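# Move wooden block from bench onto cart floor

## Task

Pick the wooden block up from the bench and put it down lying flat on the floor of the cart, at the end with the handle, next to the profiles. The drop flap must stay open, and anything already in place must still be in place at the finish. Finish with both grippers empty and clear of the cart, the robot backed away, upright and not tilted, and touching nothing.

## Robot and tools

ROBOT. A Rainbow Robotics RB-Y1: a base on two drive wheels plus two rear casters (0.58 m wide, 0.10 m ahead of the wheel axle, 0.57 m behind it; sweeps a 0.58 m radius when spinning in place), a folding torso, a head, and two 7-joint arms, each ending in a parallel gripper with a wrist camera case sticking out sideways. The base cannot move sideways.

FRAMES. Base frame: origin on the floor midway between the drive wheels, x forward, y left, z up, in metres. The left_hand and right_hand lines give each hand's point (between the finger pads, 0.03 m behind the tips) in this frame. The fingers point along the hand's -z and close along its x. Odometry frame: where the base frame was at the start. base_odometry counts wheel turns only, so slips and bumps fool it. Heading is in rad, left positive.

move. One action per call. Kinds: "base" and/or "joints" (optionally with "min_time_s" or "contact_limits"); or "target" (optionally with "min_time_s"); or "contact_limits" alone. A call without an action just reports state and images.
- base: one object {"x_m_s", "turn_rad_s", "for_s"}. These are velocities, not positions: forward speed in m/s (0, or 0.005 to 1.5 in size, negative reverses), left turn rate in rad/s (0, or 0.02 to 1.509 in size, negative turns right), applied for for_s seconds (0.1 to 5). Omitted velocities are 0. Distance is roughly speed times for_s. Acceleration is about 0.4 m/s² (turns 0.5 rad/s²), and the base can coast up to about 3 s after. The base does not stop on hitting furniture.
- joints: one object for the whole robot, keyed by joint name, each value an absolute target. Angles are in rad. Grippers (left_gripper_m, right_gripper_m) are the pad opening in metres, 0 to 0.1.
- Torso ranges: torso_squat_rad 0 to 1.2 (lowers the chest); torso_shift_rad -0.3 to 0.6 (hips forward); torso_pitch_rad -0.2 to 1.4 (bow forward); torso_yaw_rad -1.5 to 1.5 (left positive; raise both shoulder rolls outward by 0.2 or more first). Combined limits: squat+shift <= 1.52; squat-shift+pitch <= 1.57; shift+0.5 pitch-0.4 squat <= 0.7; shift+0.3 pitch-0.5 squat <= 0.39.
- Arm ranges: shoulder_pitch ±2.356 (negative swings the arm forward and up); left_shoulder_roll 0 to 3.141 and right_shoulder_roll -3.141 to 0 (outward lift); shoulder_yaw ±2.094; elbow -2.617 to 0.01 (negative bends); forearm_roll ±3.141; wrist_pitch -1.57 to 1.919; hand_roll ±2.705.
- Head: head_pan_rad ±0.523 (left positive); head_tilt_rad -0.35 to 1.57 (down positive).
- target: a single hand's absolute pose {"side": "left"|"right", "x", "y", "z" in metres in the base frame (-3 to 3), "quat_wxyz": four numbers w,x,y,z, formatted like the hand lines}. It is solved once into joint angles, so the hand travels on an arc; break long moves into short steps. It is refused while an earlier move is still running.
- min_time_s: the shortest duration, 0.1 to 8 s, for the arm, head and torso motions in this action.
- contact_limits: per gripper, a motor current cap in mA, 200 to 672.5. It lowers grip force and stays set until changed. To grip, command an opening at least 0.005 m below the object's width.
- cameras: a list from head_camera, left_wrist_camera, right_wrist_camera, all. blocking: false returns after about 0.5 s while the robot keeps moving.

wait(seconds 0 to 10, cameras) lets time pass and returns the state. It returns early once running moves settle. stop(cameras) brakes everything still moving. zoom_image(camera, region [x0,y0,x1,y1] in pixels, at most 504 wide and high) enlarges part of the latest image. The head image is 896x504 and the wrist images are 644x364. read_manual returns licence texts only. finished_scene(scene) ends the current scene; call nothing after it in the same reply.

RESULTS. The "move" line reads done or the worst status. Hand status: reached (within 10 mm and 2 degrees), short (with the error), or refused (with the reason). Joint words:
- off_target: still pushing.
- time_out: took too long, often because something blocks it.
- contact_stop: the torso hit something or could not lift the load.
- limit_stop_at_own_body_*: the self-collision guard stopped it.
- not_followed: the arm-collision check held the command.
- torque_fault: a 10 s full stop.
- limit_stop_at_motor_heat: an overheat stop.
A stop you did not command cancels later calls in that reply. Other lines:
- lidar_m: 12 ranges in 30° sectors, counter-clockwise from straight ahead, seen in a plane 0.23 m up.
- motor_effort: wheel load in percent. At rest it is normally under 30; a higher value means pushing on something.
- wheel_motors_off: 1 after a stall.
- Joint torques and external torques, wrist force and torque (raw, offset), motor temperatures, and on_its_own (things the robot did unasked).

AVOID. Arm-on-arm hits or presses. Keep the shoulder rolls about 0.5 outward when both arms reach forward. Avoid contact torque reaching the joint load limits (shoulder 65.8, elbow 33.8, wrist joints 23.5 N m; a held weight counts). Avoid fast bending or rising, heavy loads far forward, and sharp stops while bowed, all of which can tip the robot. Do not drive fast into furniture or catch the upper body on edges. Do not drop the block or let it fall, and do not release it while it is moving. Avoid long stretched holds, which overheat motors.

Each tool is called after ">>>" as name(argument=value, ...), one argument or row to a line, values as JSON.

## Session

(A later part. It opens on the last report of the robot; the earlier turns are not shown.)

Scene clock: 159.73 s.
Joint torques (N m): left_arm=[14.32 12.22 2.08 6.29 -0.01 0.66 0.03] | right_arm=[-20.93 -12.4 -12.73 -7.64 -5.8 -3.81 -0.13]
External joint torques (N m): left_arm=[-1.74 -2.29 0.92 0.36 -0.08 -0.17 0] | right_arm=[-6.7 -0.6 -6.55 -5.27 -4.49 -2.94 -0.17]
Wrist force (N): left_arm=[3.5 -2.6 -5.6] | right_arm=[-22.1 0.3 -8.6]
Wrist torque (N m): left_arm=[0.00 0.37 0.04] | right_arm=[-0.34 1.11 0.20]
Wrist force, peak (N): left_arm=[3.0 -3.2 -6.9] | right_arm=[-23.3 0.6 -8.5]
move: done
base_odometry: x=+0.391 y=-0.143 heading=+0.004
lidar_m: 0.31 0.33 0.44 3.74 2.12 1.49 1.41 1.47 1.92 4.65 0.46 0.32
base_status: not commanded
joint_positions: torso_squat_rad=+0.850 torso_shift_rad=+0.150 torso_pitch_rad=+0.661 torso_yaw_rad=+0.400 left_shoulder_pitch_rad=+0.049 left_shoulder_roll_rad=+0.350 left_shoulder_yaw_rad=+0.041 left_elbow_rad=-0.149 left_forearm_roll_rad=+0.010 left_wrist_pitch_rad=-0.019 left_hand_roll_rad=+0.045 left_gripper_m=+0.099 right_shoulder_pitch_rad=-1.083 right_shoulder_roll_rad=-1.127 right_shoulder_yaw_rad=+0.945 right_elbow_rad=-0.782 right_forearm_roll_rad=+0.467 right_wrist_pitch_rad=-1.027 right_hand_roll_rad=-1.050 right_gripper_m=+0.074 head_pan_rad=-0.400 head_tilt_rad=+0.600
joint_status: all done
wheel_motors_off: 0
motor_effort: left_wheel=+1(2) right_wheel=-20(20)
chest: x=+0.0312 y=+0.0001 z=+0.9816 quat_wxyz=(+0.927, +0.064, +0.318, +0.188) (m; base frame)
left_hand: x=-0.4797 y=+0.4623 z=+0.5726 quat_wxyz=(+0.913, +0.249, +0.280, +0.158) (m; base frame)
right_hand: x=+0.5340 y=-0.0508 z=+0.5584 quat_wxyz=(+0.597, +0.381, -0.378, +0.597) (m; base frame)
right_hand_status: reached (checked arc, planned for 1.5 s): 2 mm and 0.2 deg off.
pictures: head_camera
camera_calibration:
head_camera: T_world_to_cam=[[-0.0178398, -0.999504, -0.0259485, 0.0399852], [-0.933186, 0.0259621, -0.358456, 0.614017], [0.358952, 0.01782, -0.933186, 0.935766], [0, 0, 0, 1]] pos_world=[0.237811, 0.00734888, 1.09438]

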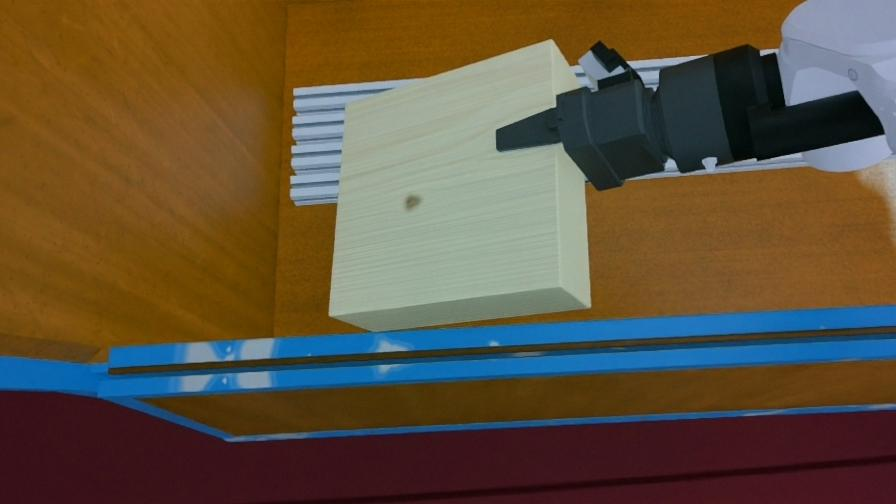

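>>> move(
  target={"side":"right","x":0.52,"y":-0.03,"z":0.52,"quat_wxyz":[0.596,0.380,-0.380,0.596]},
  min_time_s=1,
)

>>> move(
  joints={"torso_squat_rad":0.95,"torso_shift_rad":0.2,"torso_pitch_rad":0.77},
  min_time_s=1.5,
)

>>> move(
  target={"side":"right","x":0.52,"y":-0.01,"z":0.42,"quat_wxyz":[0.604,0.368,-0.368,0.604]},
  min_time_s=1.5,
  cameras=["head_camera"],
)

Scene clock: 164.43 s.
Joint torques (N m): left_arm=[14.36 12.28 2.23 6.3 -0.01 0.66 0.1] | right_arm=[-23.9 -9.23 -8.09 -6.46 -5.14 -4.41 -0.05]
External joint torques (N m): left_arm=[-1.7 -2.22 1.07 0.37 -0.08 -0.18 0.07] | right_arm=[-9.25 0.73 -3.44 -4.18 -3.9 -3.39 -0.1]
Wrist force (N): left_arm=[3.7 -1.9 -6.0] | right_arm=[-22.4 1.2 -9.0]
Wrist torque (N m): left_arm=[-0.06 0.31 0.04] | right_arm=[-0.36 1.10 0.22]
Wrist force, peak (N): left_arm=[3.7 -2.4 -6.8] | right_arm=[-22.8 0.6 -9.7]
move: done
base_odometry: x=+0.391 y=-0.143 heading=+0.004
lidar_m: 0.30 0.32 0.45 3.75 2.12 1.49 1.41 1.47 1.93 4.65 0.47 0.32
base_status: not commanded
joint_positions: torso_squat_rad=+0.850 torso_shift_rad=+0.150 torso_pitch_rad=+0.661 torso_yaw_rad=+0.400 left_shoulder_pitch_rad=+0.049 left_shoulder_roll_rad=+0.350 left_shoulder_yaw_rad=+0.041 left_elbow_rad=-0.149 left_forearm_roll_rad=+0.010 left_wrist_pitch_rad=-0.019 left_hand_roll_rad=+0.045 left_gripper_m=+0.099 right_shoulder_pitch_rad=-1.102 right_shoulder_roll_rad=-0.961 right_shoulder_yaw_rad=+0.952 right_elbow_rad=-0.555 right_forearm_roll_rad=+0.469 right_wrist_pitch_rad=-1.068 right_hand_roll_rad=-0.941 right_gripper_m=+0.074 head_pan_rad=-0.400 head_tilt_rad=+0.600
joint_status: all done
wheel_motors_off: 0
motor_effort: left_wheel=+1(2) right_wheel=-19(19)
chest: x=+0.0311 y=+0.0001 z=+0.9816 quat_wxyz=(+0.927, +0.064, +0.318, +0.188) (m; base frame)
left_hand: x=-0.4797 y=+0.4623 z=+0.5726 quat_wxyz=(+0.913, +0.249, +0.280, +0.158) (m; base frame)
right_hand: x=+0.5188 y=-0.0311 z=+0.5186 quat_wxyz=(+0.598, +0.378, -0.379, +0.596) (m; base frame)
right_hand_status: reached (checked arc, planned for 1.0 s): 2 mm and 0.3 deg off.
pictures: none

Scene clock: 166.23 s.
Joint torques (N m): left_arm=[16.39 12.64 2.24 6.97 -0.12 0.81 -0.06] | right_arm=[10.54 -2.72 8.81 5.21 8.07 2.31 -1.87]
External joint torques (N m): left_arm=[-1.88 -2.02 1.05 0.25 -0.18 -0.2 -0.09] | right_arm=[23.52 6.35 12.98 7.66 9.2 3.49 -1.91]
Wrist force (N): left_arm=[3.9 -2.1 -5.4] | right_arm=[23.4 -18.3 13.5]
Wrist torque (N m): left_arm=[-0.06 0.36 0.08] | right_arm=[-0.27 -4.69 2.08]
Wrist force, peak (N): left_arm=[5.4 -2.4 -6.0] | right_arm=[28.5 -18.2 30.8]
move: done
base_odometry: x=+0.391 y=-0.143 heading=+0.004
lidar_m: 0.30 0.32 0.42 3.76 2.13 1.48 1.41 1.47 1.94 4.65 0.47 0.33
base_status: not commanded
joint_positions: torso_squat_rad=+0.950 torso_shift_rad=+0.199 torso_pitch_rad=+0.768 torso_yaw_rad=+0.400 left_shoulder_pitch_rad=+0.049 left_shoulder_roll_rad=+0.350 left_shoulder_yaw_rad=+0.041 left_elbow_rad=-0.149 left_forearm_roll_rad=+0.010 left_wrist_pitch_rad=-0.019 left_hand_roll_rad=+0.045 left_gripper_m=+0.099 right_shoulder_pitch_rad=-1.110 right_shoulder_roll_rad=-0.963 right_shoulder_yaw_rad=+0.948 right_elbow_rad=-0.558 right_forearm_roll_rad=+0.466 right_wrist_pitch_rad=-1.069 right_hand_roll_rad=-0.941 right_gripper_m=+0.077 head_pan_rad=-0.400 head_tilt_rad=+0.600
joint_status: all done
wheel_motors_off: 0
motor_effort: left_wheel=-6(12) right_wheel=-20(26)
chest: x=+0.0677 y=+0.0000 z=+0.9021 quat_wxyz=(+0.909, +0.074, +0.367, +0.184) (m; base frame)
left_hand: x=-0.4840 y=+0.4623 z=+0.5502 quat_wxyz=(+0.897, +0.257, +0.329, +0.145) (m; base frame)
right_hand: x=+0.5081 y=-0.0283 z=+0.3946 quat_wxyz=(+0.615, +0.410, -0.352, +0.574) (m; base frame)
pictures: none

Scene clock: 168.07 s.
Joint torques (N m): left_arm=[16.1 12.25 2.16 7.06 -0.04 0.84 -0.01] | right_arm=[-15.47 -12.76 -7.2 -4.88 -0.77 -1.31 0.72]
External joint torques (N m): left_arm=[-2.22 -2.41 0.97 0.31 -0.1 -0.17 -0.05] | right_arm=[-2.54 -3.08 -1.14 -1.39 0.28 -0.42 0.67]
Wrist force (N): left_arm=[4.0 -1.6 -4.9] | right_arm=[-10.1 1.1 -8.0]
Wrist torque (N m): left_arm=[-0.12 0.33 0.07] | right_arm=[-0.33 -0.98 -1.03]
Wrist force, peak (N): left_arm=[5.1 -2.7 -6.0] | right_arm=[26.5 -15.3 15.1]
move: done
base_odometry: x=+0.391 y=-0.143 heading=+0.004
lidar_m: 0.31 0.33 0.44 3.75 2.12 1.49 1.41 1.47 1.94 4.66 0.47 0.32
base_status: not commanded
joint_positions: torso_squat_rad=+0.950 torso_shift_rad=+0.200 torso_pitch_rad=+0.771 torso_yaw_rad=+0.400 left_shoulder_pitch_rad=+0.049 left_shoulder_roll_rad=+0.350 left_shoulder_yaw_rad=+0.041 left_elbow_rad=-0.149 left_forearm_roll_rad=+0.010 left_wrist_pitch_rad=-0.019 left_hand_roll_rad=+0.045 left_gripper_m=+0.099 right_shoulder_pitch_rad=-1.077 right_shoulder_roll_rad=-1.107 right_shoulder_yaw_rad=+0.966 right_elbow_rad=-0.932 right_forearm_roll_rad=+0.508 right_wrist_pitch_rad=-0.810 right_hand_roll_rad=-1.021 right_gripper_m=+0.074 head_pan_rad=-0.400 head_tilt_rad=+0.600
joint_status: all done
wheel_motors_off: 0
motor_effort: left_wheel=+0(6) right_wheel=-15(22)
chest: x=+0.0685 y=+0.0000 z=+0.9016 quat_wxyz=(+0.908, +0.075, +0.368, +0.184) (m; base frame)
left_hand: x=-0.4840 y=+0.4623 z=+0.5510 quat_wxyz=(+0.897, +0.257, +0.330, +0.145) (m; base frame)
right_hand: x=+0.5191 y=-0.0098 z=+0.4183 quat_wxyz=(+0.603, +0.371, -0.367, +0.603) (m; base frame)
right_hand_status: reached (checked arc, planned for 1.5 s): 2 mm and 0.3 deg off.
pictures: head_camera
camera_calibration:
head_camera: T_world_to_cam=[[-0.0206461, -0.9995, -0.023961, 0.0369029], [-0.966801, 0.0260646, -0.254197, 0.528508], [0.254694, 0.0179174, -0.966856, 0.885185], [0, 0, 0, 1]] pos_world=[0.286273, 0.00724894, 0.991075]

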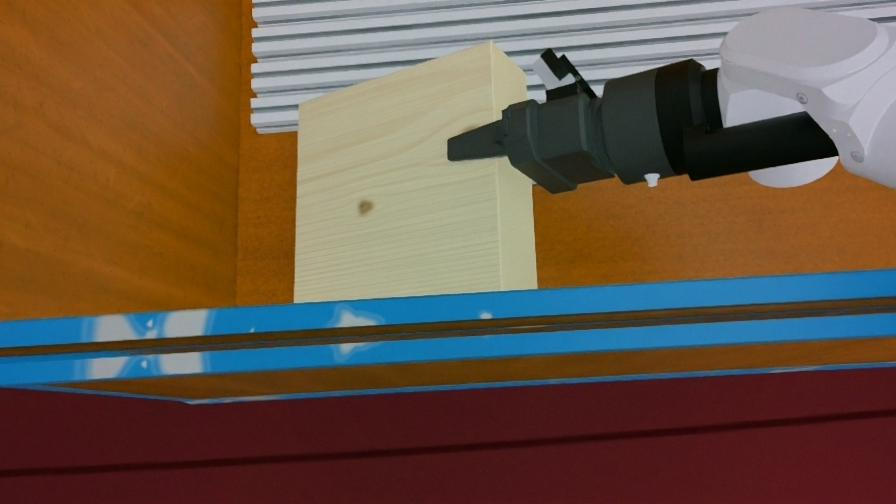

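>>> move(
  cameras=["right_wrist_camera","left_wrist_camera"],
)

>>> zoom_image(
  camera="right_wrist_camera",
  region=[140, 0, 644, 364],
)

Scene clock: 171.87 s.
Joint torques (N m): left_arm=[16.11 12.51 2.03 7.05 -0.05 0.83 -0.03] | right_arm=[-14.96 -12.89 -7.28 -4.97 -0.75 -1.25 0.8]
External joint torques (N m): left_arm=[-2.21 -2.14 0.84 0.31 -0.11 -0.19 -0.07] | right_arm=[-2.03 -3.21 -1.21 -1.48 0.3 -0.35 0.76]
Motor temperatures (°C): left_arm=[31 29 32 36 35 33 38] | right_arm=[36 31 32 33 37 38 34]
Wrist force (N): left_arm=[4.4 -2.6 -5.2] | right_arm=[-10.0 1.1 -7.3]
Wrist torque (N m): left_arm=[-0.01 0.39 0.06] | right_arm=[-0.34 -0.99 -1.06]
Wrist force, peak (N): left_arm=[5.1 -2.2 -5.8] | right_arm=[-10.2 0.8 -8.1]
base_odometry: x=+0.391 y=-0.143 heading=+0.004
lidar_m: 0.30 0.32 0.43 3.75 2.12 1.50 1.41 1.47 1.92 4.65 0.46 0.32
base_status: not commanded
joint_positions: torso_squat_rad=+0.950 torso_shift_rad=+0.200 torso_pitch_rad=+0.771 torso_yaw_rad=+0.400 left_shoulder_pitch_rad=+0.049 left_shoulder_roll_rad=+0.350 left_shoulder_yaw_rad=+0.041 left_elbow_rad=-0.149 left_forearm_roll_rad=+0.010 left_wrist_pitch_rad=-0.019 left_hand_roll_rad=+0.045 left_gripper_m=+0.099 right_shoulder_pitch_rad=-1.077 right_shoulder_roll_rad=-1.107 right_shoulder_yaw_rad=+0.966 right_elbow_rad=-0.932 right_forearm_roll_rad=+0.508 right_wrist_pitch_rad=-0.810 right_hand_roll_rad=-1.021 right_gripper_m=+0.074 head_pan_rad=-0.400 head_tilt_rad=+0.600
joint_status: all done
wheel_motors_off: 0
motor_effort: left_wheel=+1(6) right_wheel=-14(22)
chest: x=+0.0685 y=+0.0000 z=+0.9016 quat_wxyz=(+0.908, +0.075, +0.368, +0.184) (m; base frame)
left_hand: x=-0.4840 y=+0.4623 z=+0.5510 quat_wxyz=(+0.897, +0.257, +0.330, +0.145) (m; base frame)
right_hand: x=+0.5191 y=-0.0098 z=+0.4183 quat_wxyz=(+0.603, +0.371, -0.367, +0.603) (m; base frame)
right_hand_status: reached (checked arc, planned for 1.5 s): 2 mm and 0.3 deg off.
pictures: left_wrist_camera, right_wrist_camera
camera_calibration:
left_wrist_camera: T_world_to_cam=[[0.73183, 0.454357, -0.507922, 0.423503], [0.405889, -0.889303, -0.2107, 0.752726], [-0.547429, -0.0519636, -0.835237, 0.291693], [0, 0, 0, 1]] pos_world=[-0.455775, 0.492137, 0.617339]
right_wrist_camera: T_world_to_cam=[[0.0260799, -0.43189, -0.901549, 0.358124], [-0.859573, -0.470105, 0.20034, 0.384926], [-0.510347, 0.769722, -0.383501, 0.505114], [0, 0, 0, 1]] pos_world=[0.579316, -0.0531715, 0.439463]

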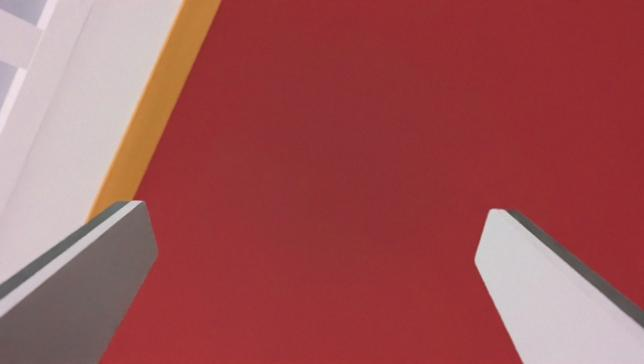

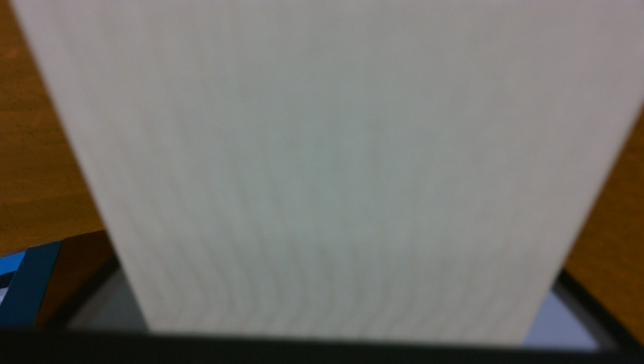

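Scaled by 1.000.

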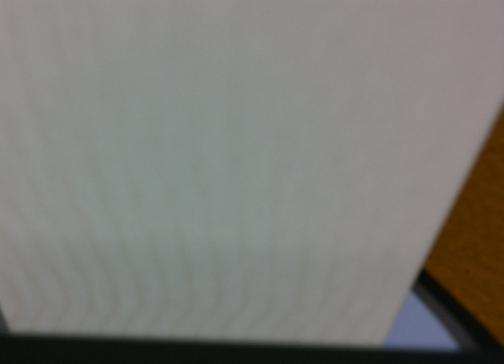

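>>> move(
  target={"side":"right","x":0.52,"y":-0.01,"z":0.445,"quat_wxyz":[0.604,0.368,-0.368,0.604]},
  min_time_s=1,
)

>>> move(
  target={"side":"right","x":0.52,"y":-0.01,"z":0.475,"quat_wxyz":[0.604,0.368,-0.368,0.604]},
  min_time_s=1,
  cameras=["head_camera"],
)

Scene clock: 174.07 s.
Joint torques (N m): left_arm=[16.3 12.68 2 7.18 0.01 0.87 0.03] | right_arm=[-18.9 -9.93 -10.8 -9.83 -4.34 -3.27 -0.53]
External joint torques (N m): left_arm=[-2.02 -1.97 0.81 0.44 -0.05 -0.14 -0.01] | right_arm=[-6.18 0.47 -3.79 -6.11 -3.34 -2.5 -0.58]
Wrist force (N): left_arm=[4.7 -3.0 -5.1] | right_arm=[-20.9 2.5 -9.7]
Wrist torque (N m): left_arm=[0.04 0.44 0.04] | right_arm=[-0.43 1.32 0.34]
Wrist force, peak (N): left_arm=[4.5 -2.7 -6.3] | right_arm=[-23.1 1.7 -10.4]
move: done
base_odometry: x=+0.391 y=-0.143 heading=+0.004
lidar_m: 0.30 0.31 0.42 3.75 2.14 1.50 1.41 1.48 1.94 4.65 0.48 0.33
base_status: not commanded
joint_positions: torso_squat_rad=+0.950 torso_shift_rad=+0.200 torso_pitch_rad=+0.771 torso_yaw_rad=+0.400 left_shoulder_pitch_rad=+0.049 left_shoulder_roll_rad=+0.350 left_shoulder_yaw_rad=+0.041 left_elbow_rad=-0.149 left_forearm_roll_rad=+0.010 left_wrist_pitch_rad=-0.019 left_hand_roll_rad=+0.045 left_gripper_m=+0.099 right_shoulder_pitch_rad=-1.062 right_shoulder_roll_rad=-1.211 right_shoulder_yaw_rad=+0.973 right_elbow_rad=-1.121 right_forearm_roll_rad=+0.519 right_wrist_pitch_rad=-0.727 right_hand_roll_rad=-1.104 right_gripper_m=+0.074 head_pan_rad=-0.400 head_tilt_rad=+0.600
joint_status: all done
wheel_motors_off: 0
motor_effort: left_wheel=+1(2) right_wheel=-16(18)
chest: x=+0.0685 y=+0.0000 z=+0.9016 quat_wxyz=(+0.908, +0.075, +0.368, +0.184) (m; base frame)
left_hand: x=-0.4840 y=+0.4623 z=+0.5510 quat_wxyz=(+0.897, +0.257, +0.330, +0.145) (m; base frame)
right_hand: x=+0.5194 y=-0.0110 z=+0.4437 quat_wxyz=(+0.604, +0.368, -0.367, +0.604) (m; base frame)
right_hand_status: reached (checked arc, planned for 1.0 s): 2 mm and 0.1 deg off.
pictures: none

Scene clock: 175.40 s.
Joint torques (N m): left_arm=[16.15 12.68 2.01 7.15 0.04 0.8 -0.07] | right_arm=[-21.37 -10.69 -11.91 -10.26 -4.24 -2.76 -0.54]
External joint torques (N m): left_arm=[-2.17 -1.97 0.82 0.4 -0.03 -0.21 -0.1] | right_arm=[-9.02 0.25 -4.14 -6.45 -3.28 -2.13 -0.58]
Wrist force (N): left_arm=[4.7 -2.8 -5.4] | right_arm=[-20.8 2.5 -9.7]
Wrist torque (N m): left_arm=[0.02 0.41 0.08] | right_arm=[-0.40 1.35 0.33]
Wrist force, peak (N): left_arm=[4.8 -2.0 -6.3] | right_arm=[-21.5 2.4 -10.9]
move: done
base_odometry: x=+0.391 y=-0.143 heading=+0.004
lidar_m: 0.30 0.32 0.43 3.74 2.13 1.48 1.42 1.48 1.94 4.66 0.47 0.33
base_status: not commanded
joint_positions: torso_squat_rad=+0.950 torso_shift_rad=+0.200 torso_pitch_rad=+0.771 torso_yaw_rad=+0.400 left_shoulder_pitch_rad=+0.049 left_shoulder_roll_rad=+0.350 left_shoulder_yaw_rad=+0.041 left_elbow_rad=-0.149 left_forearm_roll_rad=+0.010 left_wrist_pitch_rad=-0.019 left_hand_roll_rad=+0.045 left_gripper_m=+0.099 right_shoulder_pitch_rad=-1.063 right_shoulder_roll_rad=-1.312 right_shoulder_yaw_rad=+0.981 right_elbow_rad=-1.291 right_forearm_roll_rad=+0.532 right_wrist_pitch_rad=-0.657 right_hand_roll_rad=-1.194 right_gripper_m=+0.074 head_pan_rad=-0.400 head_tilt_rad=+0.600
joint_status: all done
wheel_motors_off: 0
motor_effort: left_wheel=+2(2) right_wheel=-18(18)
chest: x=+0.0686 y=+0.0000 z=+0.9016 quat_wxyz=(+0.908, +0.075, +0.368, +0.184) (m; base frame)
left_hand: x=-0.4840 y=+0.4623 z=+0.5510 quat_wxyz=(+0.897, +0.257, +0.330, +0.145) (m; base frame)
right_hand: x=+0.5192 y=-0.0111 z=+0.4733 quat_wxyz=(+0.605, +0.368, -0.367, +0.604) (m; base frame)
right_hand_status: reached (checked arc, planned for 1.0 s): 2 mm and 0.2 deg off.
pictures: head_camera
camera_calibration:
head_camera: T_world_to_cam=[[-0.0206488, -0.9995, -0.0239599, 0.0369002], [-0.966826, 0.0260651, -0.254103, 0.528397], [0.2546, 0.0179182, -0.96688, 0.88514], [0, 0, 0, 1]] pos_world=[0.286273, 0.00724894, 0.990976]

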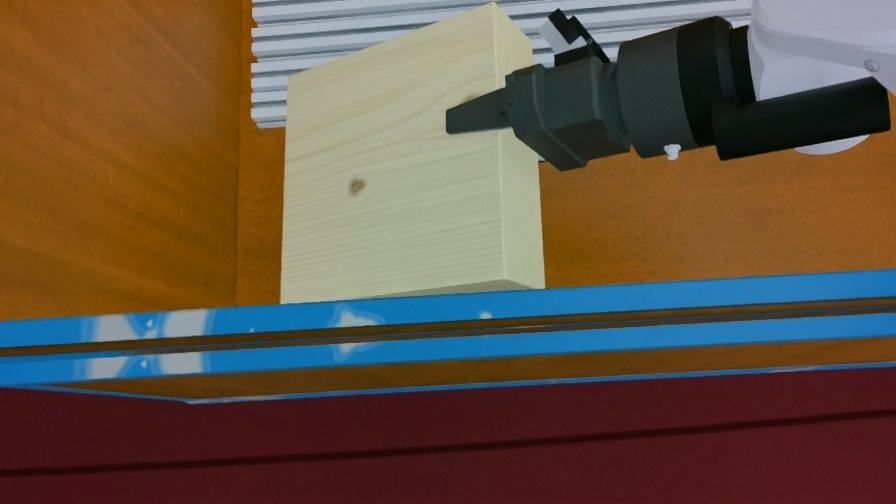

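>>> move(
  target={"side":"right","x":0.503,"y":0.015,"z":0.44,"quat_wxyz":[0.604,0.368,-0.368,0.604]},
  min_time_s=1,
  cameras=["head_camera"],
)

>>> move(
  target={"side":"right","x":0.503,"y":0.015,"z":0.41,"quat_wxyz":[0.604,0.368,-0.368,0.604]},
  min_time_s=1,
  cameras=["head_camera"],
)

Scene clock: 181.37 s.
Joint torques (N m): left_arm=[16.07 12.39 1.92 7.02 -0.02 0.76 0.02] | right_arm=[-19.09 -6.88 -11.08 -10.46 -3.86 -3.12 -0.1]
External joint torques (N m): left_arm=[-2.26 -2.26 0.73 0.27 -0.08 -0.25 -0.01] | right_arm=[-6.58 2.49 -4.1 -6.19 -2.97 -2.37 -0.14]
Wrist force (N): left_arm=[4.1 -2.5 -5.7] | right_arm=[-20.8 2.0 -9.6]
Wrist torque (N m): left_arm=[0.00 0.36 0.04] | right_arm=[-0.53 1.31 0.13]
Wrist force, peak (N): left_arm=[4.7 -2.8 -6.1] | right_arm=[-22.1 2.4 -10.4]
move: done
base_odometry: x=+0.391 y=-0.143 heading=+0.004
lidar_m: 0.31 0.32 0.44 3.75 2.13 1.50 1.42 1.47 1.93 4.65 0.47 0.33
base_status: not commanded
joint_positions: torso_squat_rad=+0.950 torso_shift_rad=+0.200 torso_pitch_rad=+0.771 torso_yaw_rad=+0.400 left_shoulder_pitch_rad=+0.049 left_shoulder_roll_rad=+0.350 left_shoulder_yaw_rad=+0.041 left_elbow_rad=-0.149 left_forearm_roll_rad=+0.010 left_wrist_pitch_rad=-0.019 left_hand_roll_rad=+0.045 left_gripper_m=+0.099 right_shoulder_pitch_rad=-1.051 right_shoulder_roll_rad=-1.187 right_shoulder_yaw_rad=+0.997 right_elbow_rad=-1.196 right_forearm_roll_rad=+0.545 right_wrist_pitch_rad=-0.625 right_hand_roll_rad=-1.130 right_gripper_m=+0.074 head_pan_rad=-0.400 head_tilt_rad=+0.600
joint_status: all done
wheel_motors_off: 0
motor_effort: left_wheel=+1(2) right_wheel=-17(18)
chest: x=+0.0686 y=+0.0000 z=+0.9016 quat_wxyz=(+0.908, +0.075, +0.368, +0.184) (m; base frame)
left_hand: x=-0.4840 y=+0.4623 z=+0.5510 quat_wxyz=(+0.897, +0.257, +0.330, +0.145) (m; base frame)
right_hand: x=+0.5023 y=+0.0137 z=+0.4387 quat_wxyz=(+0.605, +0.367, -0.366, +0.604) (m; base frame)
right_hand_status: reached (checked arc, planned for 1.0 s): 2 mm and 0.3 deg off.
pictures: head_camera
camera_calibration:
head_camera: T_world_to_cam=[[-0.0206476, -0.9995, -0.0239579, 0.0368979], [-0.966851, 0.0260618, -0.254009, 0.528311], [0.254506, 0.0179191, -0.966905, 0.885192], [0, 0, 0, 1]] pos_world=[0.286273, 0.00724893, 0.990976]

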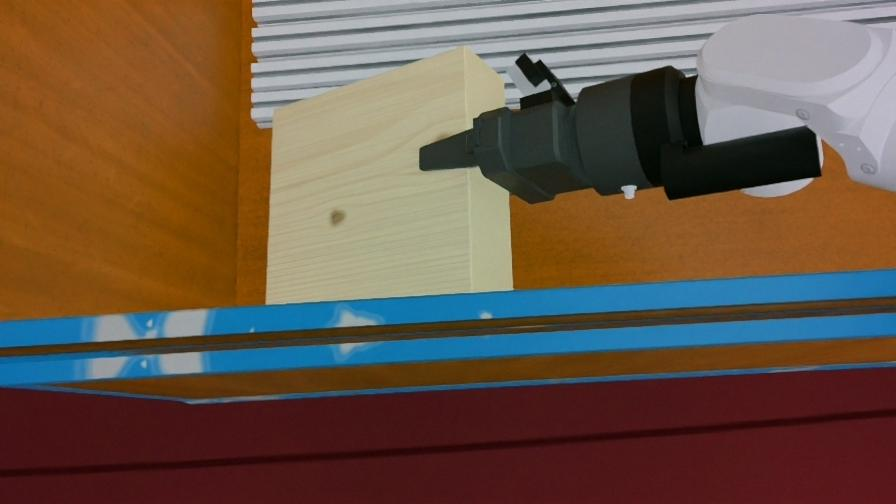

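Scene clock: 182.70 s.
Joint torques (N m): left_arm=[16.16 12.48 1.93 6.89 -0.04 0.8 -0.08] | right_arm=[-6.06 -8.06 0.23 -0.87 4.36 -1.11 1.61]
External joint torques (N m): left_arm=[-2.14 -2.17 0.74 0.15 -0.11 -0.21 -0.11] | right_arm=[6.81 0.56 6.32 3.19 5.29 -0.23 1.57]
Wrist force (N): left_arm=[4.7 -2.0 -5.3] | right_arm=[2.4 -7.8 -0.2]
Wrist torque (N m): left_arm=[-0.08 0.46 0.04] | right_arm=[-1.44 -3.34 -2.19]
Wrist force, peak (N): left_arm=[4.2 -2.5 -6.4] | right_arm=[12.1 3.0 36.9]
move: done
base_odometry: x=+0.391 y=-0.143 heading=+0.004
lidar_m: 0.30 0.31 0.42 3.73 2.13 1.49 1.41 1.47 1.92 4.64 0.47 0.32
base_status: not commanded
joint_positions: torso_squat_rad=+0.950 torso_shift_rad=+0.200 torso_pitch_rad=+0.770 torso_yaw_rad=+0.400 left_shoulder_pitch_rad=+0.049 left_shoulder_roll_rad=+0.350 left_shoulder_yaw_rad=+0.041 left_elbow_rad=-0.149 left_forearm_roll_rad=+0.010 left_wrist_pitch_rad=-0.019 left_hand_roll_rad=+0.045 left_gripper_m=+0.099 right_shoulder_pitch_rad=-1.059 right_shoulder_roll_rad=-1.077 right_shoulder_yaw_rad=+0.978 right_elbow_rad=-1.000 right_forearm_roll_rad=+0.526 right_wrist_pitch_rad=-0.710 right_hand_roll_rad=-1.032 right_gripper_m=+0.074 head_pan_rad=-0.400 head_tilt_rad=+0.600
joint_status: all done
wheel_motors_off: 0
motor_effort: left_wheel=-4(6) right_wheel=-14(18)
chest: x=+0.0681 y=+0.0000 z=+0.9018 quat_wxyz=(+0.908, +0.075, +0.368, +0.184) (m; base frame)
left_hand: x=-0.4840 y=+0.4623 z=+0.5507 quat_wxyz=(+0.897, +0.257, +0.330, +0.145) (m; base frame)
right_hand: x=+0.5041 y=+0.0158 z=+0.4124 quat_wxyz=(+0.604, +0.367, -0.370, +0.603) (m; base frame)
right_hand_status: reached (checked arc, planned for 1.0 s): 3 mm and 0.3 deg off.
pictures: head_camera
camera_calibration:
head_camera: T_world_to_cam=[[-0.0206934, -0.999495, -0.0241052, 0.0369585], [-0.966535, 0.0261657, -0.255199, 0.529043], [0.255701, 0.0180175, -0.966588, 0.885144], [0, 0, 0, 1]] pos_world=[0.285771, 0.00714899, 0.991472]

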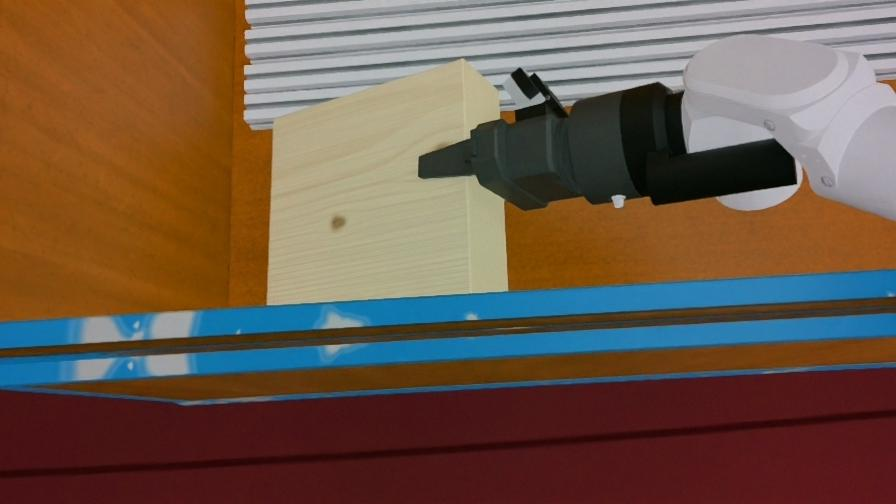

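>>> move(
  target={"side":"right","x":0.503,"y":0.0,"z":0.400,"quat_wxyz":[0.572,0.4156,-0.4156,0.572]},
  min_time_s=1,
  cameras=["head_camera"],
)

Scene clock: 189.63 s.
Joint torques (N m): left_arm=[16.02 12.66 2.35 7.07 0.03 0.89 0.01] | right_arm=[-15.35 -1.69 -6.96 -7.82 -5.08 -5.51 -0.46]
External joint torques (N m): left_arm=[-2.3 -1.98 1.16 0.33 -0.03 -0.13 -0.02] | right_arm=[-2.35 6.07 -3.43 -4.91 -3.96 -4.21 -0.51]
Wrist force (N): left_arm=[4.8 -2.7 -5.8] | right_arm=[-22.4 2.5 -6.8]
Wrist torque (N m): left_arm=[0.01 0.44 0.08] | right_arm=[-0.48 1.41 0.21]
Wrist force, peak (N): left_arm=[4.6 -2.9 -6.2] | right_arm=[-24.6 -11.1 -8.9]
move: done
base_odometry: x=+0.391 y=-0.143 heading=+0.004
lidar_m: 0.27 0.28 0.38 3.76 2.13 1.50 1.42 1.47 1.94 4.65 0.43 0.30
base_status: not commanded
joint_positions: torso_squat_rad=+0.950 torso_shift_rad=+0.200 torso_pitch_rad=+0.770 torso_yaw_rad=+0.400 left_shoulder_pitch_rad=+0.049 left_shoulder_roll_rad=+0.350 left_shoulder_yaw_rad=+0.041 left_elbow_rad=-0.149 left_forearm_roll_rad=+0.010 left_wrist_pitch_rad=-0.019 left_hand_roll_rad=+0.045 left_gripper_m=+0.099 right_shoulder_pitch_rad=-1.097 right_shoulder_roll_rad=-0.867 right_shoulder_yaw_rad=+0.863 right_elbow_rad=-0.473 right_forearm_roll_rad=+0.435 right_wrist_pitch_rad=-1.118 right_hand_roll_rad=-0.762 right_gripper_m=+0.074 head_pan_rad=-0.400 head_tilt_rad=+0.600
joint_status: all done
wheel_motors_off: 0
motor_effort: left_wheel=+3(9) right_wheel=-22(56)
chest: x=+0.0684 y=+0.0002 z=+0.9016 quat_wxyz=(+0.908, +0.074, +0.368, +0.184) (m; base frame)
left_hand: x=-0.4841 y=+0.4622 z=+0.5507 quat_wxyz=(+0.897, +0.257, +0.330, +0.145) (m; base frame)
right_hand: x=+0.5026 y=-0.0012 z=+0.3990 quat_wxyz=(+0.575, +0.412, -0.414, +0.573) (m; base frame)
right_hand_status: reached (checked arc, planned for 1.0 s): 2 mm and 0.6 deg off.
pictures: head_camera
camera_calibration:
head_camera: T_world_to_cam=[[-0.0205386, -0.999512, -0.0235305, 0.0366461], [-0.966747, 0.025855, -0.254426, 0.528644], [0.25491, 0.0175225, -0.966806, 0.885195], [0, 0, 0, 1]] pos_world=[0.286172, 0.00744931, 0.991175]

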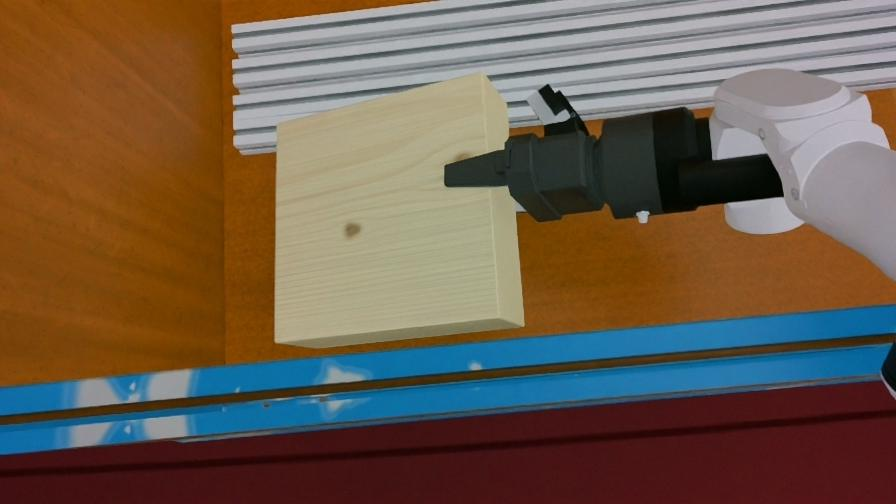

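>>> move(
  target={"side":"right","x":0.489,"y":0.01,"z":0.398,"quat_wxyz":[0.572,0.4156,-0.4156,0.572]},
  min_time_s=0.8,
  cameras=["head_camera"],
)

>>> move(
  target={"side":"right","x":0.489,"y":0.01,"z":0.38,"quat_wxyz":[0.555,0.4382,-0.4382,0.555]},
  min_time_s=1.2,
  cameras=["head_camera"],
)

Scene clock: 193.47 s.
Joint torques (N m): left_arm=[15.98 12.72 1.93 7.13 0.04 0.8 0.06] | right_arm=[-11.47 1.18 -8.54 -9.24 -5.41 -5.1 -0.19]
External joint torques (N m): left_arm=[-2.34 -1.92 0.74 0.39 -0.03 -0.21 0.03] | right_arm=[1.05 8.73 -4.76 -5.98 -4.32 -3.78 -0.24]
Wrist force (N): left_arm=[4.6 -1.7 -5.2] | right_arm=[-22.6 3.4 -5.9]
Wrist torque (N m): left_arm=[-0.12 0.44 0.03] | right_arm=[-0.17 1.38 0.18]
Wrist force, peak (N): left_arm=[4.7 -2.5 -6.6] | right_arm=[-23.6 3.4 -5.9]
move: done
base_odometry: x=+0.391 y=-0.143 heading=+0.004
lidar_m: 0.26 0.27 0.35 3.75 2.14 1.50 1.41 1.48 1.94 4.65 0.44 0.28
base_status: not commanded
joint_positions: torso_squat_rad=+0.950 torso_shift_rad=+0.200 torso_pitch_rad=+0.770 torso_yaw_rad=+0.400 left_shoulder_pitch_rad=+0.049 left_shoulder_roll_rad=+0.350 left_shoulder_yaw_rad=+0.041 left_elbow_rad=-0.149 left_forearm_roll_rad=+0.010 left_wrist_pitch_rad=-0.019 left_hand_roll_rad=+0.045 left_gripper_m=+0.099 right_shoulder_pitch_rad=-1.057 right_shoulder_roll_rad=-0.875 right_shoulder_yaw_rad=+0.859 right_elbow_rad=-0.555 right_forearm_roll_rad=+0.428 right_wrist_pitch_rad=-1.075 right_hand_roll_rad=-0.758 right_gripper_m=+0.074 head_pan_rad=-0.400 head_tilt_rad=+0.600
joint_status: all done
wheel_motors_off: 0
motor_effort: left_wheel=+2(3) right_wheel=-28(34)
chest: x=+0.0684 y=+0.0002 z=+0.9017 quat_wxyz=(+0.908, +0.074, +0.368, +0.184) (m; base frame)
left_hand: x=-0.4841 y=+0.4622 z=+0.5506 quat_wxyz=(+0.897, +0.257, +0.330, +0.145) (m; base frame)
right_hand: x=+0.4896 y=+0.0082 z=+0.3977 quat_wxyz=(+0.570, +0.418, -0.415, +0.572) (m; base frame)
right_hand_status: reached (checked arc, planned for 0.8 s): 2 mm and 0.4 deg off.
pictures: head_camera
camera_calibration:
head_camera: T_world_to_cam=[[-0.0204377, -0.999515, -0.023509, 0.0366959], [-0.966699, 0.0257554, -0.254618, 0.528747], [0.255099, 0.0175224, -0.966756, 0.885212], [0, 0, 0, 1]] pos_world=[0.286072, 0.00754901, 0.991275]

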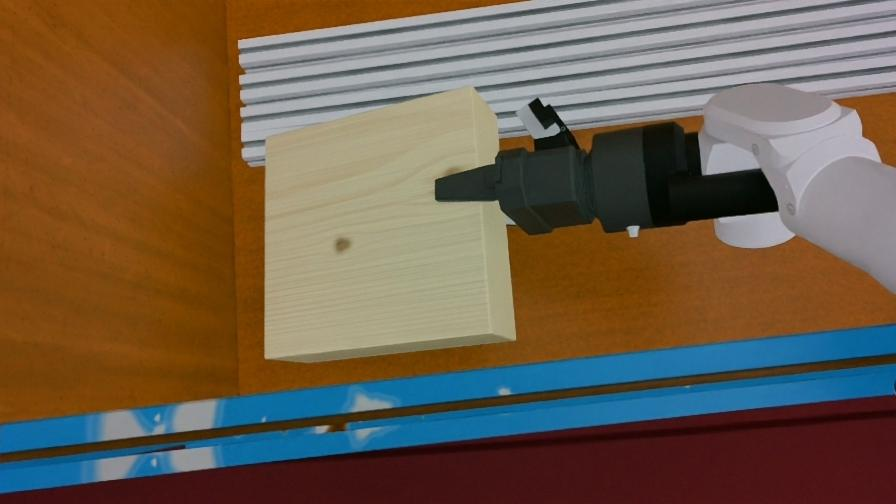

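Scene clock: 195.00 s.
Joint torques (N m): left_arm=[16.06 12.51 1.91 7.09 -0.03 0.88 0.07] | right_arm=[-2.74 6.71 -3.77 -3.23 -2.17 -1.02 -0.32]
External joint torques (N m): left_arm=[-2.23 -2.13 0.73 0.36 -0.09 -0.13 0.04] | right_arm=[10.2 12.99 -1.42 -0.71 -1.14 0.44 -0.36]
Wrist force (N): left_arm=[4.6 -2.4 -6.1] | right_arm=[-10.3 4.3 4.7]
Wrist torque (N m): left_arm=[-0.06 0.42 0.08] | right_arm=[0.06 -0.89 0.49]
Wrist force, peak (N): left_arm=[4.7 -2.1 -6.3] | right_arm=[-25.4 3.4 -4.6]
move: short
base_odometry: x=+0.391 y=-0.143 heading=+0.004
lidar_m: 0.25 0.26 0.34 3.77 2.12 1.50 1.41 1.47 1.93 4.65 0.42 0.27
base_status: not commanded
joint_positions: torso_squat_rad=+0.950 torso_shift_rad=+0.200 torso_pitch_rad=+0.769 torso_yaw_rad=+0.400 left_shoulder_pitch_rad=+0.049 left_shoulder_roll_rad=+0.350 left_shoulder_yaw_rad=+0.041 left_elbow_rad=-0.149 left_forearm_roll_rad=+0.010 left_wrist_pitch_rad=-0.019 left_hand_roll_rad=+0.045 left_gripper_m=+0.099 right_shoulder_pitch_rad=-1.116 right_shoulder_roll_rad=-0.745 right_shoulder_yaw_rad=+0.835 right_elbow_rad=-0.267 right_forearm_roll_rad=+0.404 right_wrist_pitch_rad=-1.171 right_hand_roll_rad=-0.643 right_gripper_m=+0.075 head_pan_rad=-0.400 head_tilt_rad=+0.600
joint_status: all done
wheel_motors_off: 0
motor_effort: left_wheel=-1(3) right_wheel=-31(34)
chest: x=+0.0681 y=+0.0002 z=+0.9019 quat_wxyz=(+0.908, +0.074, +0.368, +0.184) (m; base frame)
left_hand: x=-0.4841 y=+0.4622 z=+0.5503 quat_wxyz=(+0.897, +0.257, +0.329, +0.145) (m; base frame)
right_hand: x=+0.4909 y=+0.0088 z=+0.3819 quat_wxyz=(+0.581, +0.401, -0.432, +0.561) (m; base frame)
right_hand_status: short (checked arc, as near as the solve gets, planned for 1.2 s): 3 mm and 5.3 deg off. The place is met; only the turn is off.
pictures: head_camera
camera_calibration:
head_camera: T_world_to_cam=[[-0.0205405, -0.999514, -0.023455, 0.0366734], [-0.966461, 0.0258571, -0.255507, 0.529274], [0.25599, 0.0174201, -0.966523, 0.885213], [0, 0, 0, 1]] pos_world=[0.285671, 0.00754957, 0.991671]

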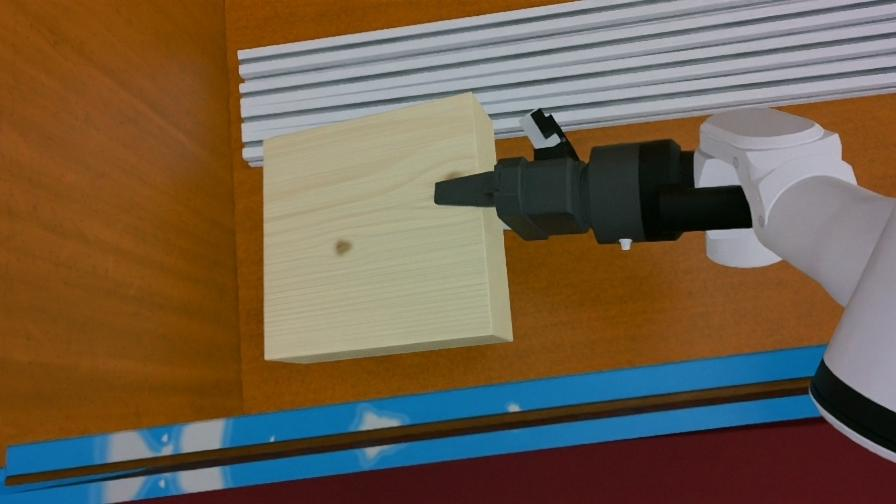

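>>> move(
  target={"side":"right","x":0.485,"y":0.0,"z":0.48,"quat_wxyz":[0.604,0.368,-0.368,0.604]},
  min_time_s=1.2,
  cameras=["head_camera"],
)

Scene clock: 200.80 s.
Joint torques (N m): left_arm=[16.22 12.74 1.97 7.04 -0.05 0.89 0.03] | right_arm=[-18.27 -7.92 -12.92 -11.12 -4.01 -2.42 -0.1]
External joint torques (N m): left_arm=[-2.11 -1.91 0.78 0.29 -0.11 -0.12 0] | right_arm=[-7.35 2.87 -5.21 -6.54 -3.21 -1.77 -0.15]
Wrist force (N): left_arm=[4.5 -2.2 -4.8] | right_arm=[-19.5 2.2 -9.4]
Wrist torque (N m): left_arm=[-0.07 0.44 0.06] | right_arm=[-0.15 1.66 0.34]
Wrist force, peak (N): left_arm=[4.6 -2.7 -6.1] | right_arm=[-24.9 3.1 -12.0]
move: done
base_odometry: x=+0.391 y=-0.143 heading=+0.004
lidar_m: 0.25 0.26 0.34 3.76 2.12 1.48 1.41 1.47 1.93 4.65 0.43 0.28
base_status: not commanded
joint_positions: torso_squat_rad=+0.950 torso_shift_rad=+0.200 torso_pitch_rad=+0.771 torso_yaw_rad=+0.400 left_shoulder_pitch_rad=+0.049 left_shoulder_roll_rad=+0.350 left_shoulder_yaw_rad=+0.041 left_elbow_rad=-0.149 left_forearm_roll_rad=+0.010 left_wrist_pitch_rad=-0.019 left_hand_roll_rad=+0.045 left_gripper_m=+0.099 right_shoulder_pitch_rad=-0.955 right_shoulder_roll_rad=-1.351 right_shoulder_yaw_rad=+0.936 right_elbow_rad=-1.474 right_forearm_roll_rad=+0.561 right_wrist_pitch_rad=-0.536 right_hand_roll_rad=-1.212 right_gripper_m=+0.074 head_pan_rad=-0.400 head_tilt_rad=+0.600
joint_status: all done
wheel_motors_off: 0
motor_effort: left_wheel=+2(10) right_wheel=-16(33)
chest: x=+0.0686 y=+0.0001 z=+0.9015 quat_wxyz=(+0.908, +0.075, +0.368, +0.184) (m; base frame)
left_hand: x=-0.4840 y=+0.4623 z=+0.5510 quat_wxyz=(+0.897, +0.257, +0.330, +0.145) (m; base frame)
right_hand: x=+0.4845 y=-0.0015 z=+0.4782 quat_wxyz=(+0.603, +0.371, -0.369, +0.602) (m; base frame)
right_hand_status: reached (checked arc, planned for 1.3 s): 2 mm and 0.4 deg off.
pictures: head_camera
camera_calibration:
head_camera: T_world_to_cam=[[-0.0206981, -0.999503, -0.0237646, 0.0368233], [-0.966849, 0.0260614, -0.254014, 0.52841], [0.254507, 0.0177192, -0.966909, 0.885169], [0, 0, 0, 1]] pos_world=[0.286373, 0.00734943, 0.990976]

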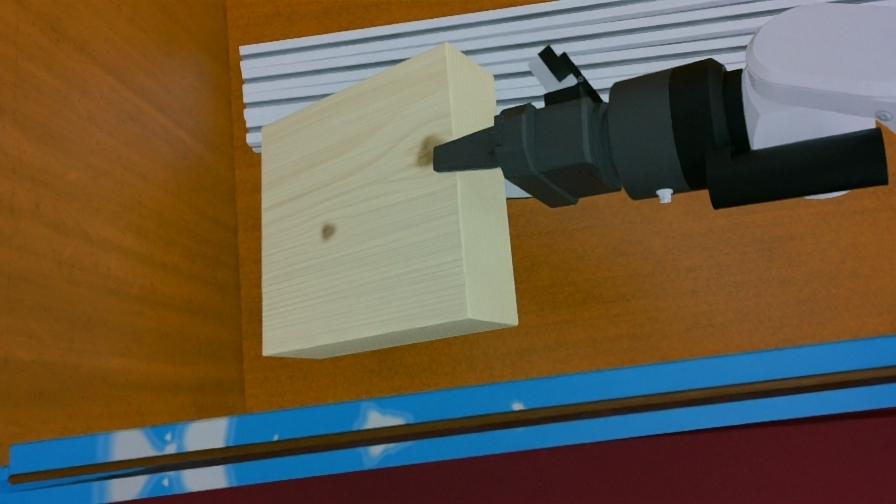

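>>> move(
  target={"side":"right","x":0.49,"y":-0.09,"z":0.50,"quat_wxyz":[0.604,0.368,-0.368,0.604]},
  min_time_s=1,
)

>>> move(
  joints={"torso_yaw_rad":0.6,"torso_squat_rad":0.88,"torso_pitch_rad":0.82,"head_pan_rad":-0.5},
  min_time_s=1.5,
)

>>> move(
  target={"side":"right","x":0.485,"y":-0.09,"z":0.50,"quat_wxyz":[0.604,0.368,-0.368,0.604]},
  min_time_s=1,
  cameras=["head_camera"],
)

Scene clock: 204.63 s.
Joint torques (N m): left_arm=[16.17 12.9 2.13 7 -0.01 0.86 0.08] | right_arm=[-13.81 -14.05 -14.55 -8.66 -4.24 -4.09 0.02]
External joint torques (N m): left_arm=[-2.16 -1.75 0.94 0.25 -0.07 -0.16 0.04] | right_arm=[-5.21 0.65 -6.78 -5.74 -3.34 -3.25 -0.02]
Wrist force (N): left_arm=[4.2 -2.4 -6.3] | right_arm=[-20.7 0.9 -9.9]
Wrist torque (N m): left_arm=[-0.06 0.35 0.03] | right_arm=[-0.61 1.67 0.12]
Wrist force, peak (N): left_arm=[4.4 -3.0 -5.9] | right_arm=[-21.9 2.3 -9.6]
move: done
base_odometry: x=+0.391 y=-0.143 heading=+0.004
lidar_m: 0.24 0.26 0.34 3.75 2.13 1.50 1.40 1.47 1.94 4.65 0.43 0.28
base_status: not commanded
joint_positions: torso_squat_rad=+0.950 torso_shift_rad=+0.200 torso_pitch_rad=+0.771 torso_yaw_rad=+0.400 left_shoulder_pitch_rad=+0.049 left_shoulder_roll_rad=+0.350 left_shoulder_yaw_rad=+0.041 left_elbow_rad=-0.149 left_forearm_roll_rad=+0.010 left_wrist_pitch_rad=-0.019 left_hand_roll_rad=+0.045 left_gripper_m=+0.099 right_shoulder_pitch_rad=-0.770 right_shoulder_roll_rad=-1.567 right_shoulder_yaw_rad=+0.816 right_elbow_rad=-1.493 right_forearm_roll_rad=+0.328 right_wrist_pitch_rad=-0.693 right_hand_roll_rad=-1.017 right_gripper_m=+0.074 head_pan_rad=-0.400 head_tilt_rad=+0.600
joint_status: all done
wheel_motors_off: 0
motor_effort: left_wheel=+2(3) right_wheel=-17(18)
chest: x=+0.0686 y=+0.0001 z=+0.9015 quat_wxyz=(+0.908, +0.075, +0.368, +0.184) (m; base frame)
left_hand: x=-0.4840 y=+0.4623 z=+0.5510 quat_wxyz=(+0.897, +0.257, +0.330, +0.145) (m; base frame)
right_hand: x=+0.4895 y=-0.0909 z=+0.4987 quat_wxyz=(+0.605, +0.367, -0.366, +0.604) (m; base frame)
right_hand_status: reached (checked arc, planned for 1.0 s): 2 mm and 0.3 deg off.
pictures: none

Scene clock: 206.43 s.
Joint torques (N m): left_arm=[15.27 15.84 2.38 6.58 -0.02 0.82 0.12] | right_arm=[-14.67 -11.87 -13.99 -10.53 -4.35 -4.55 -0.12]
External joint torques (N m): left_arm=[-2.01 -2.3 0.95 0.3 -0.11 -0.13 0.09] | right_arm=[-5.66 0.53 -6.41 -6.3 -3.44 -3.54 -0.17]
Wrist force (N): left_arm=[5.1 -3.0 -4.8] | right_arm=[-21.0 0.2 -7.1]
Wrist torque (N m): left_arm=[0.01 0.51 0.06] | right_arm=[-0.44 1.82 0.17]
Wrist force, peak (N): left_arm=[4.6 -2.0 -6.5] | right_arm=[-22.7 0.7 -6.4]
move: done
base_odometry: x=+0.391 y=-0.143 heading=+0.004
lidar_m: 0.25 0.26 0.33 3.75 2.14 1.48 1.42 1.48 1.92 4.64 0.42 0.28
base_status: not commanded
joint_positions: torso_squat_rad=+0.880 torso_shift_rad=+0.200 torso_pitch_rad=+0.821 torso_yaw_rad=+0.600 left_shoulder_pitch_rad=+0.049 left_shoulder_roll_rad=+0.350 left_shoulder_yaw_rad=+0.041 left_elbow_rad=-0.149 left_forearm_roll_rad=+0.010 left_wrist_pitch_rad=-0.019 left_hand_roll_rad=+0.045 left_gripper_m=+0.099 right_shoulder_pitch_rad=-0.770 right_shoulder_roll_rad=-1.567 right_shoulder_yaw_rad=+0.816 right_elbow_rad=-1.493 right_forearm_roll_rad=+0.328 right_wrist_pitch_rad=-0.693 right_hand_roll_rad=-1.017 right_gripper_m=+0.074 head_pan_rad=-0.500 head_tilt_rad=+0.600
joint_status: all done
wheel_motors_off: 0
motor_effort: left_wheel=+2(3) right_wheel=-16(18)
chest: x=+0.0872 y=+0.0001 z=+0.9285 quat_wxyz=(+0.876, +0.118, +0.381, +0.271) (m; base frame)
left_hand: x=-0.5428 y=+0.4228 z=+0.6711 quat_wxyz=(+0.855, +0.300, +0.358, +0.223) (m; base frame)
right_hand: x=+0.4918 y=+0.0266 z=+0.5002 quat_wxyz=(+0.543, +0.449, -0.366, +0.608) (m; base frame)
pictures: none

Scene clock: 207.83 s.
Joint torques (N m): left_arm=[15.19 16.02 2.15 6.32 -0.01 0.79 0.06] | right_arm=[-11.46 -16.56 -10.52 -6.84 -1.8 -6.9 -0.36]
External joint torques (N m): left_arm=[-2.09 -2.13 0.72 0.04 -0.09 -0.16 0.03] | right_arm=[-5.68 -0.67 -4.79 -5.09 -1.53 -5.3 -0.4]
Wrist force (N): left_arm=[3.9 -3.0 -5.0] | right_arm=[-20.4 2.0 -9.6]
Wrist torque (N m): left_arm=[0.00 0.35 0.04] | right_arm=[-0.36 1.72 0.15]
Wrist force, peak (N): left_arm=[3.8 -3.4 -5.8] | right_arm=[-24.0 4.7 -7.9]
move: done
base_odometry: x=+0.391 y=-0.143 heading=+0.004
lidar_m: 0.25 0.26 0.34 3.75 2.14 1.50 1.40 1.47 1.94 4.66 0.43 0.27
base_status: not commanded
joint_positions: torso_squat_rad=+0.880 torso_shift_rad=+0.200 torso_pitch_rad=+0.821 torso_yaw_rad=+0.600 left_shoulder_pitch_rad=+0.049 left_shoulder_roll_rad=+0.350 left_shoulder_yaw_rad=+0.041 left_elbow_rad=-0.149 left_forearm_roll_rad=+0.010 left_wrist_pitch_rad=-0.019 left_hand_roll_rad=+0.045 left_gripper_m=+0.099 right_shoulder_pitch_rad=-0.440 right_shoulder_roll_rad=-1.974 right_shoulder_yaw_rad=+0.901 right_elbow_rad=-1.687 right_forearm_roll_rad=-0.447 right_wrist_pitch_rad=-0.660 right_hand_roll_rad=-0.354 right_gripper_m=+0.074 head_pan_rad=-0.500 head_tilt_rad=+0.600
joint_status: all done
wheel_motors_off: 0
motor_effort: left_wheel=+2(3) right_wheel=-15(19)
chest: x=+0.0872 y=+0.0001 z=+0.9285 quat_wxyz=(+0.876, +0.118, +0.381, +0.271) (m; base frame)
left_hand: x=-0.5428 y=+0.4228 z=+0.6711 quat_wxyz=(+0.855, +0.300, +0.358, +0.224) (m; base frame)
right_hand: x=+0.4847 y=-0.0911 z=+0.4988 quat_wxyz=(+0.605, +0.368, -0.365, +0.605) (m; base frame)
right_hand_status: reached (checked arc, planned for 1.0 s): 2 mm and 0.3 deg off.
pictures: head_camera
camera_calibration:
head_camera: T_world_to_cam=[[0.0461637, -0.994327, -0.0958251, 0.100837], [-0.978368, -0.0256396, -0.205279, 0.508433], [0.201657, 0.103229, -0.974001, 0.918492], [0, 0, 0, 1]] pos_world=[0.307559, 0.0184862, 1.00865]

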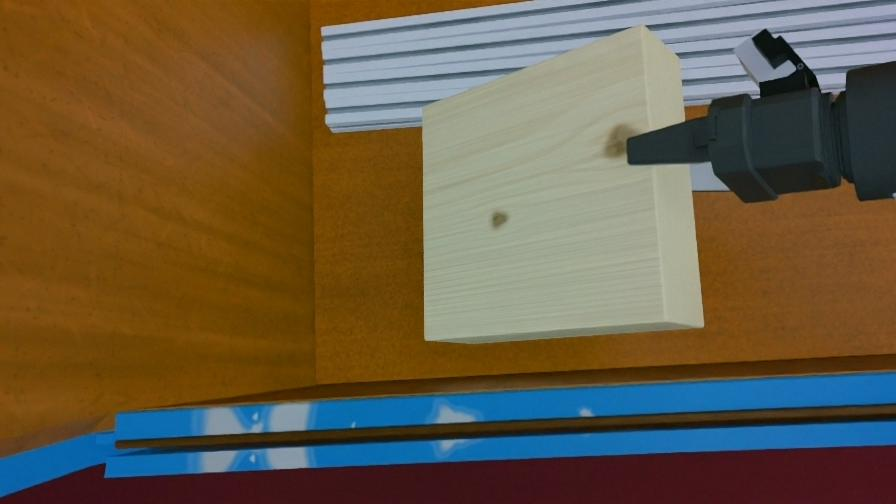

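>>> move(
  target={"side":"right","x":0.485,"y":-0.01,"z":0.45,"quat_wxyz":[0.604,0.368,-0.368,0.604]},
  min_time_s=1.2,
)

>>> move(
  target={"side":"right","x":0.485,"y":-0.005,"z":0.41,"quat_wxyz":[0.580,0.404,-0.404,0.580]},
  min_time_s=1.2,
  cameras=["head_camera"],
)

Scene clock: 215.10 s.
Joint torques (N m): left_arm=[15.19 16.03 2.1 6.48 0.03 0.71 -0.08] | right_arm=[-15.22 -11.03 -10.95 -10.27 -2.21 -5.9 -0.33]
External joint torques (N m): left_arm=[-2.09 -2.11 0.67 0.2 -0.06 -0.25 -0.11] | right_arm=[-7.89 1.97 -4.27 -6.48 -1.85 -4.48 -0.37]
Wrist force (N): left_arm=[4.2 -2.8 -4.5] | right_arm=[-20.3 0.7 -10.0]
Wrist torque (N m): left_arm=[-0.03 0.38 0.06] | right_arm=[-0.65 1.60 0.32]
Wrist force, peak (N): left_arm=[3.9 -3.7 -6.0] | right_arm=[-21.8 0.2 -10.3]
move: done
base_odometry: x=+0.391 y=-0.143 heading=+0.004
lidar_m: 0.25 0.26 0.33 3.74 2.13 1.50 1.41 1.46 1.94 4.64 0.41 0.27
base_status: not commanded
joint_positions: torso_squat_rad=+0.880 torso_shift_rad=+0.200 torso_pitch_rad=+0.821 torso_yaw_rad=+0.600 left_shoulder_pitch_rad=+0.049 left_shoulder_roll_rad=+0.350 left_shoulder_yaw_rad=+0.041 left_elbow_rad=-0.149 left_forearm_roll_rad=+0.010 left_wrist_pitch_rad=-0.019 left_hand_roll_rad=+0.045 left_gripper_m=+0.099 right_shoulder_pitch_rad=-0.695 right_shoulder_roll_rad=-1.638 right_shoulder_yaw_rad=+0.955 right_elbow_rad=-1.555 right_forearm_roll_rad=-0.024 right_wrist_pitch_rad=-0.456 right_hand_roll_rad=-0.658 right_gripper_m=+0.074 head_pan_rad=-0.500 head_tilt_rad=+0.600
joint_status: all done
wheel_motors_off: 0
motor_effort: left_wheel=+3(4) right_wheel=-16(18)
chest: x=+0.0872 y=+0.0001 z=+0.9285 quat_wxyz=(+0.876, +0.118, +0.381, +0.271) (m; base frame)
left_hand: x=-0.5428 y=+0.4228 z=+0.6711 quat_wxyz=(+0.855, +0.300, +0.358, +0.224) (m; base frame)
right_hand: x=+0.4844 y=-0.0116 z=+0.4484 quat_wxyz=(+0.606, +0.365, -0.368, +0.604) (m; base frame)
right_hand_status: reached (checked arc, planned for 1.2 s): 2 mm and 0.4 deg off.
pictures: none

Scene clock: 216.63 s.
Joint torques (N m): left_arm=[15.16 15.79 2.23 6.28 -0.11 0.71 0.05] | right_arm=[-14.18 -9.8 -8.52 -8.77 -2.46 -5.86 -0.01]
External joint torques (N m): left_arm=[-2.11 -2.36 0.79 0 -0.19 -0.24 0.02] | right_arm=[-6.71 2.07 -2.94 -5.48 -1.88 -4.36 -0.05]
Wrist force (N): left_arm=[3.6 -2.8 -4.7] | right_arm=[-19.9 0.9 -7.0]
Wrist torque (N m): left_arm=[-0.01 0.33 0.08] | right_arm=[-0.24 1.55 0.01]
Wrist force, peak (N): left_arm=[4.3 -3.1 -5.6] | right_arm=[-22.5 2.8 -7.9]
move: done
base_odometry: x=+0.391 y=-0.143 heading=+0.004
lidar_m: 0.25 0.26 0.33 3.76 2.14 1.50 1.41 1.46 1.94 4.65 0.42 0.28
base_status: not commanded
joint_positions: torso_squat_rad=+0.880 torso_shift_rad=+0.200 torso_pitch_rad=+0.821 torso_yaw_rad=+0.600 left_shoulder_pitch_rad=+0.049 left_shoulder_roll_rad=+0.350 left_shoulder_yaw_rad=+0.041 left_elbow_rad=-0.149 left_forearm_roll_rad=+0.010 left_wrist_pitch_rad=-0.019 left_hand_roll_rad=+0.045 left_gripper_m=+0.099 right_shoulder_pitch_rad=-0.732 right_shoulder_roll_rad=-1.407 right_shoulder_yaw_rad=+0.960 right_elbow_rad=-1.175 right_forearm_roll_rad=-0.009 right_wrist_pitch_rad=-0.741 right_hand_roll_rad=-0.571 right_gripper_m=+0.074 head_pan_rad=-0.500 head_tilt_rad=+0.600
joint_status: all done
wheel_motors_off: 0
motor_effort: left_wheel=+1(4) right_wheel=-14(18)
chest: x=+0.0870 y=+0.0000 z=+0.9286 quat_wxyz=(+0.876, +0.118, +0.381, +0.271) (m; base frame)
left_hand: x=-0.5428 y=+0.4228 z=+0.6710 quat_wxyz=(+0.855, +0.300, +0.358, +0.224) (m; base frame)
right_hand: x=+0.4844 y=-0.0062 z=+0.4090 quat_wxyz=(+0.582, +0.402, -0.403, +0.581) (m; base frame)
right_hand_status: reached (checked arc, planned for 1.2 s): 2 mm and 0.3 deg off.
pictures: head_camera
camera_calibration:
head_camera: T_world_to_cam=[[0.0461959, -0.994327, -0.0958152, 0.100845], [-0.978303, -0.0256406, -0.205588, 0.50857], [0.201965, 0.103234, -0.973937, 0.918567], [0, 0, 0, 1]] pos_world=[0.307358, 0.0184862, 1.00884]

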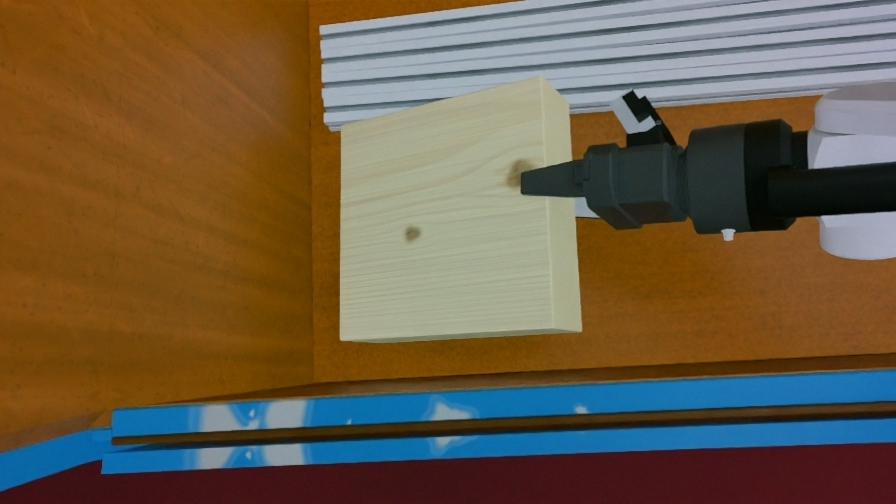

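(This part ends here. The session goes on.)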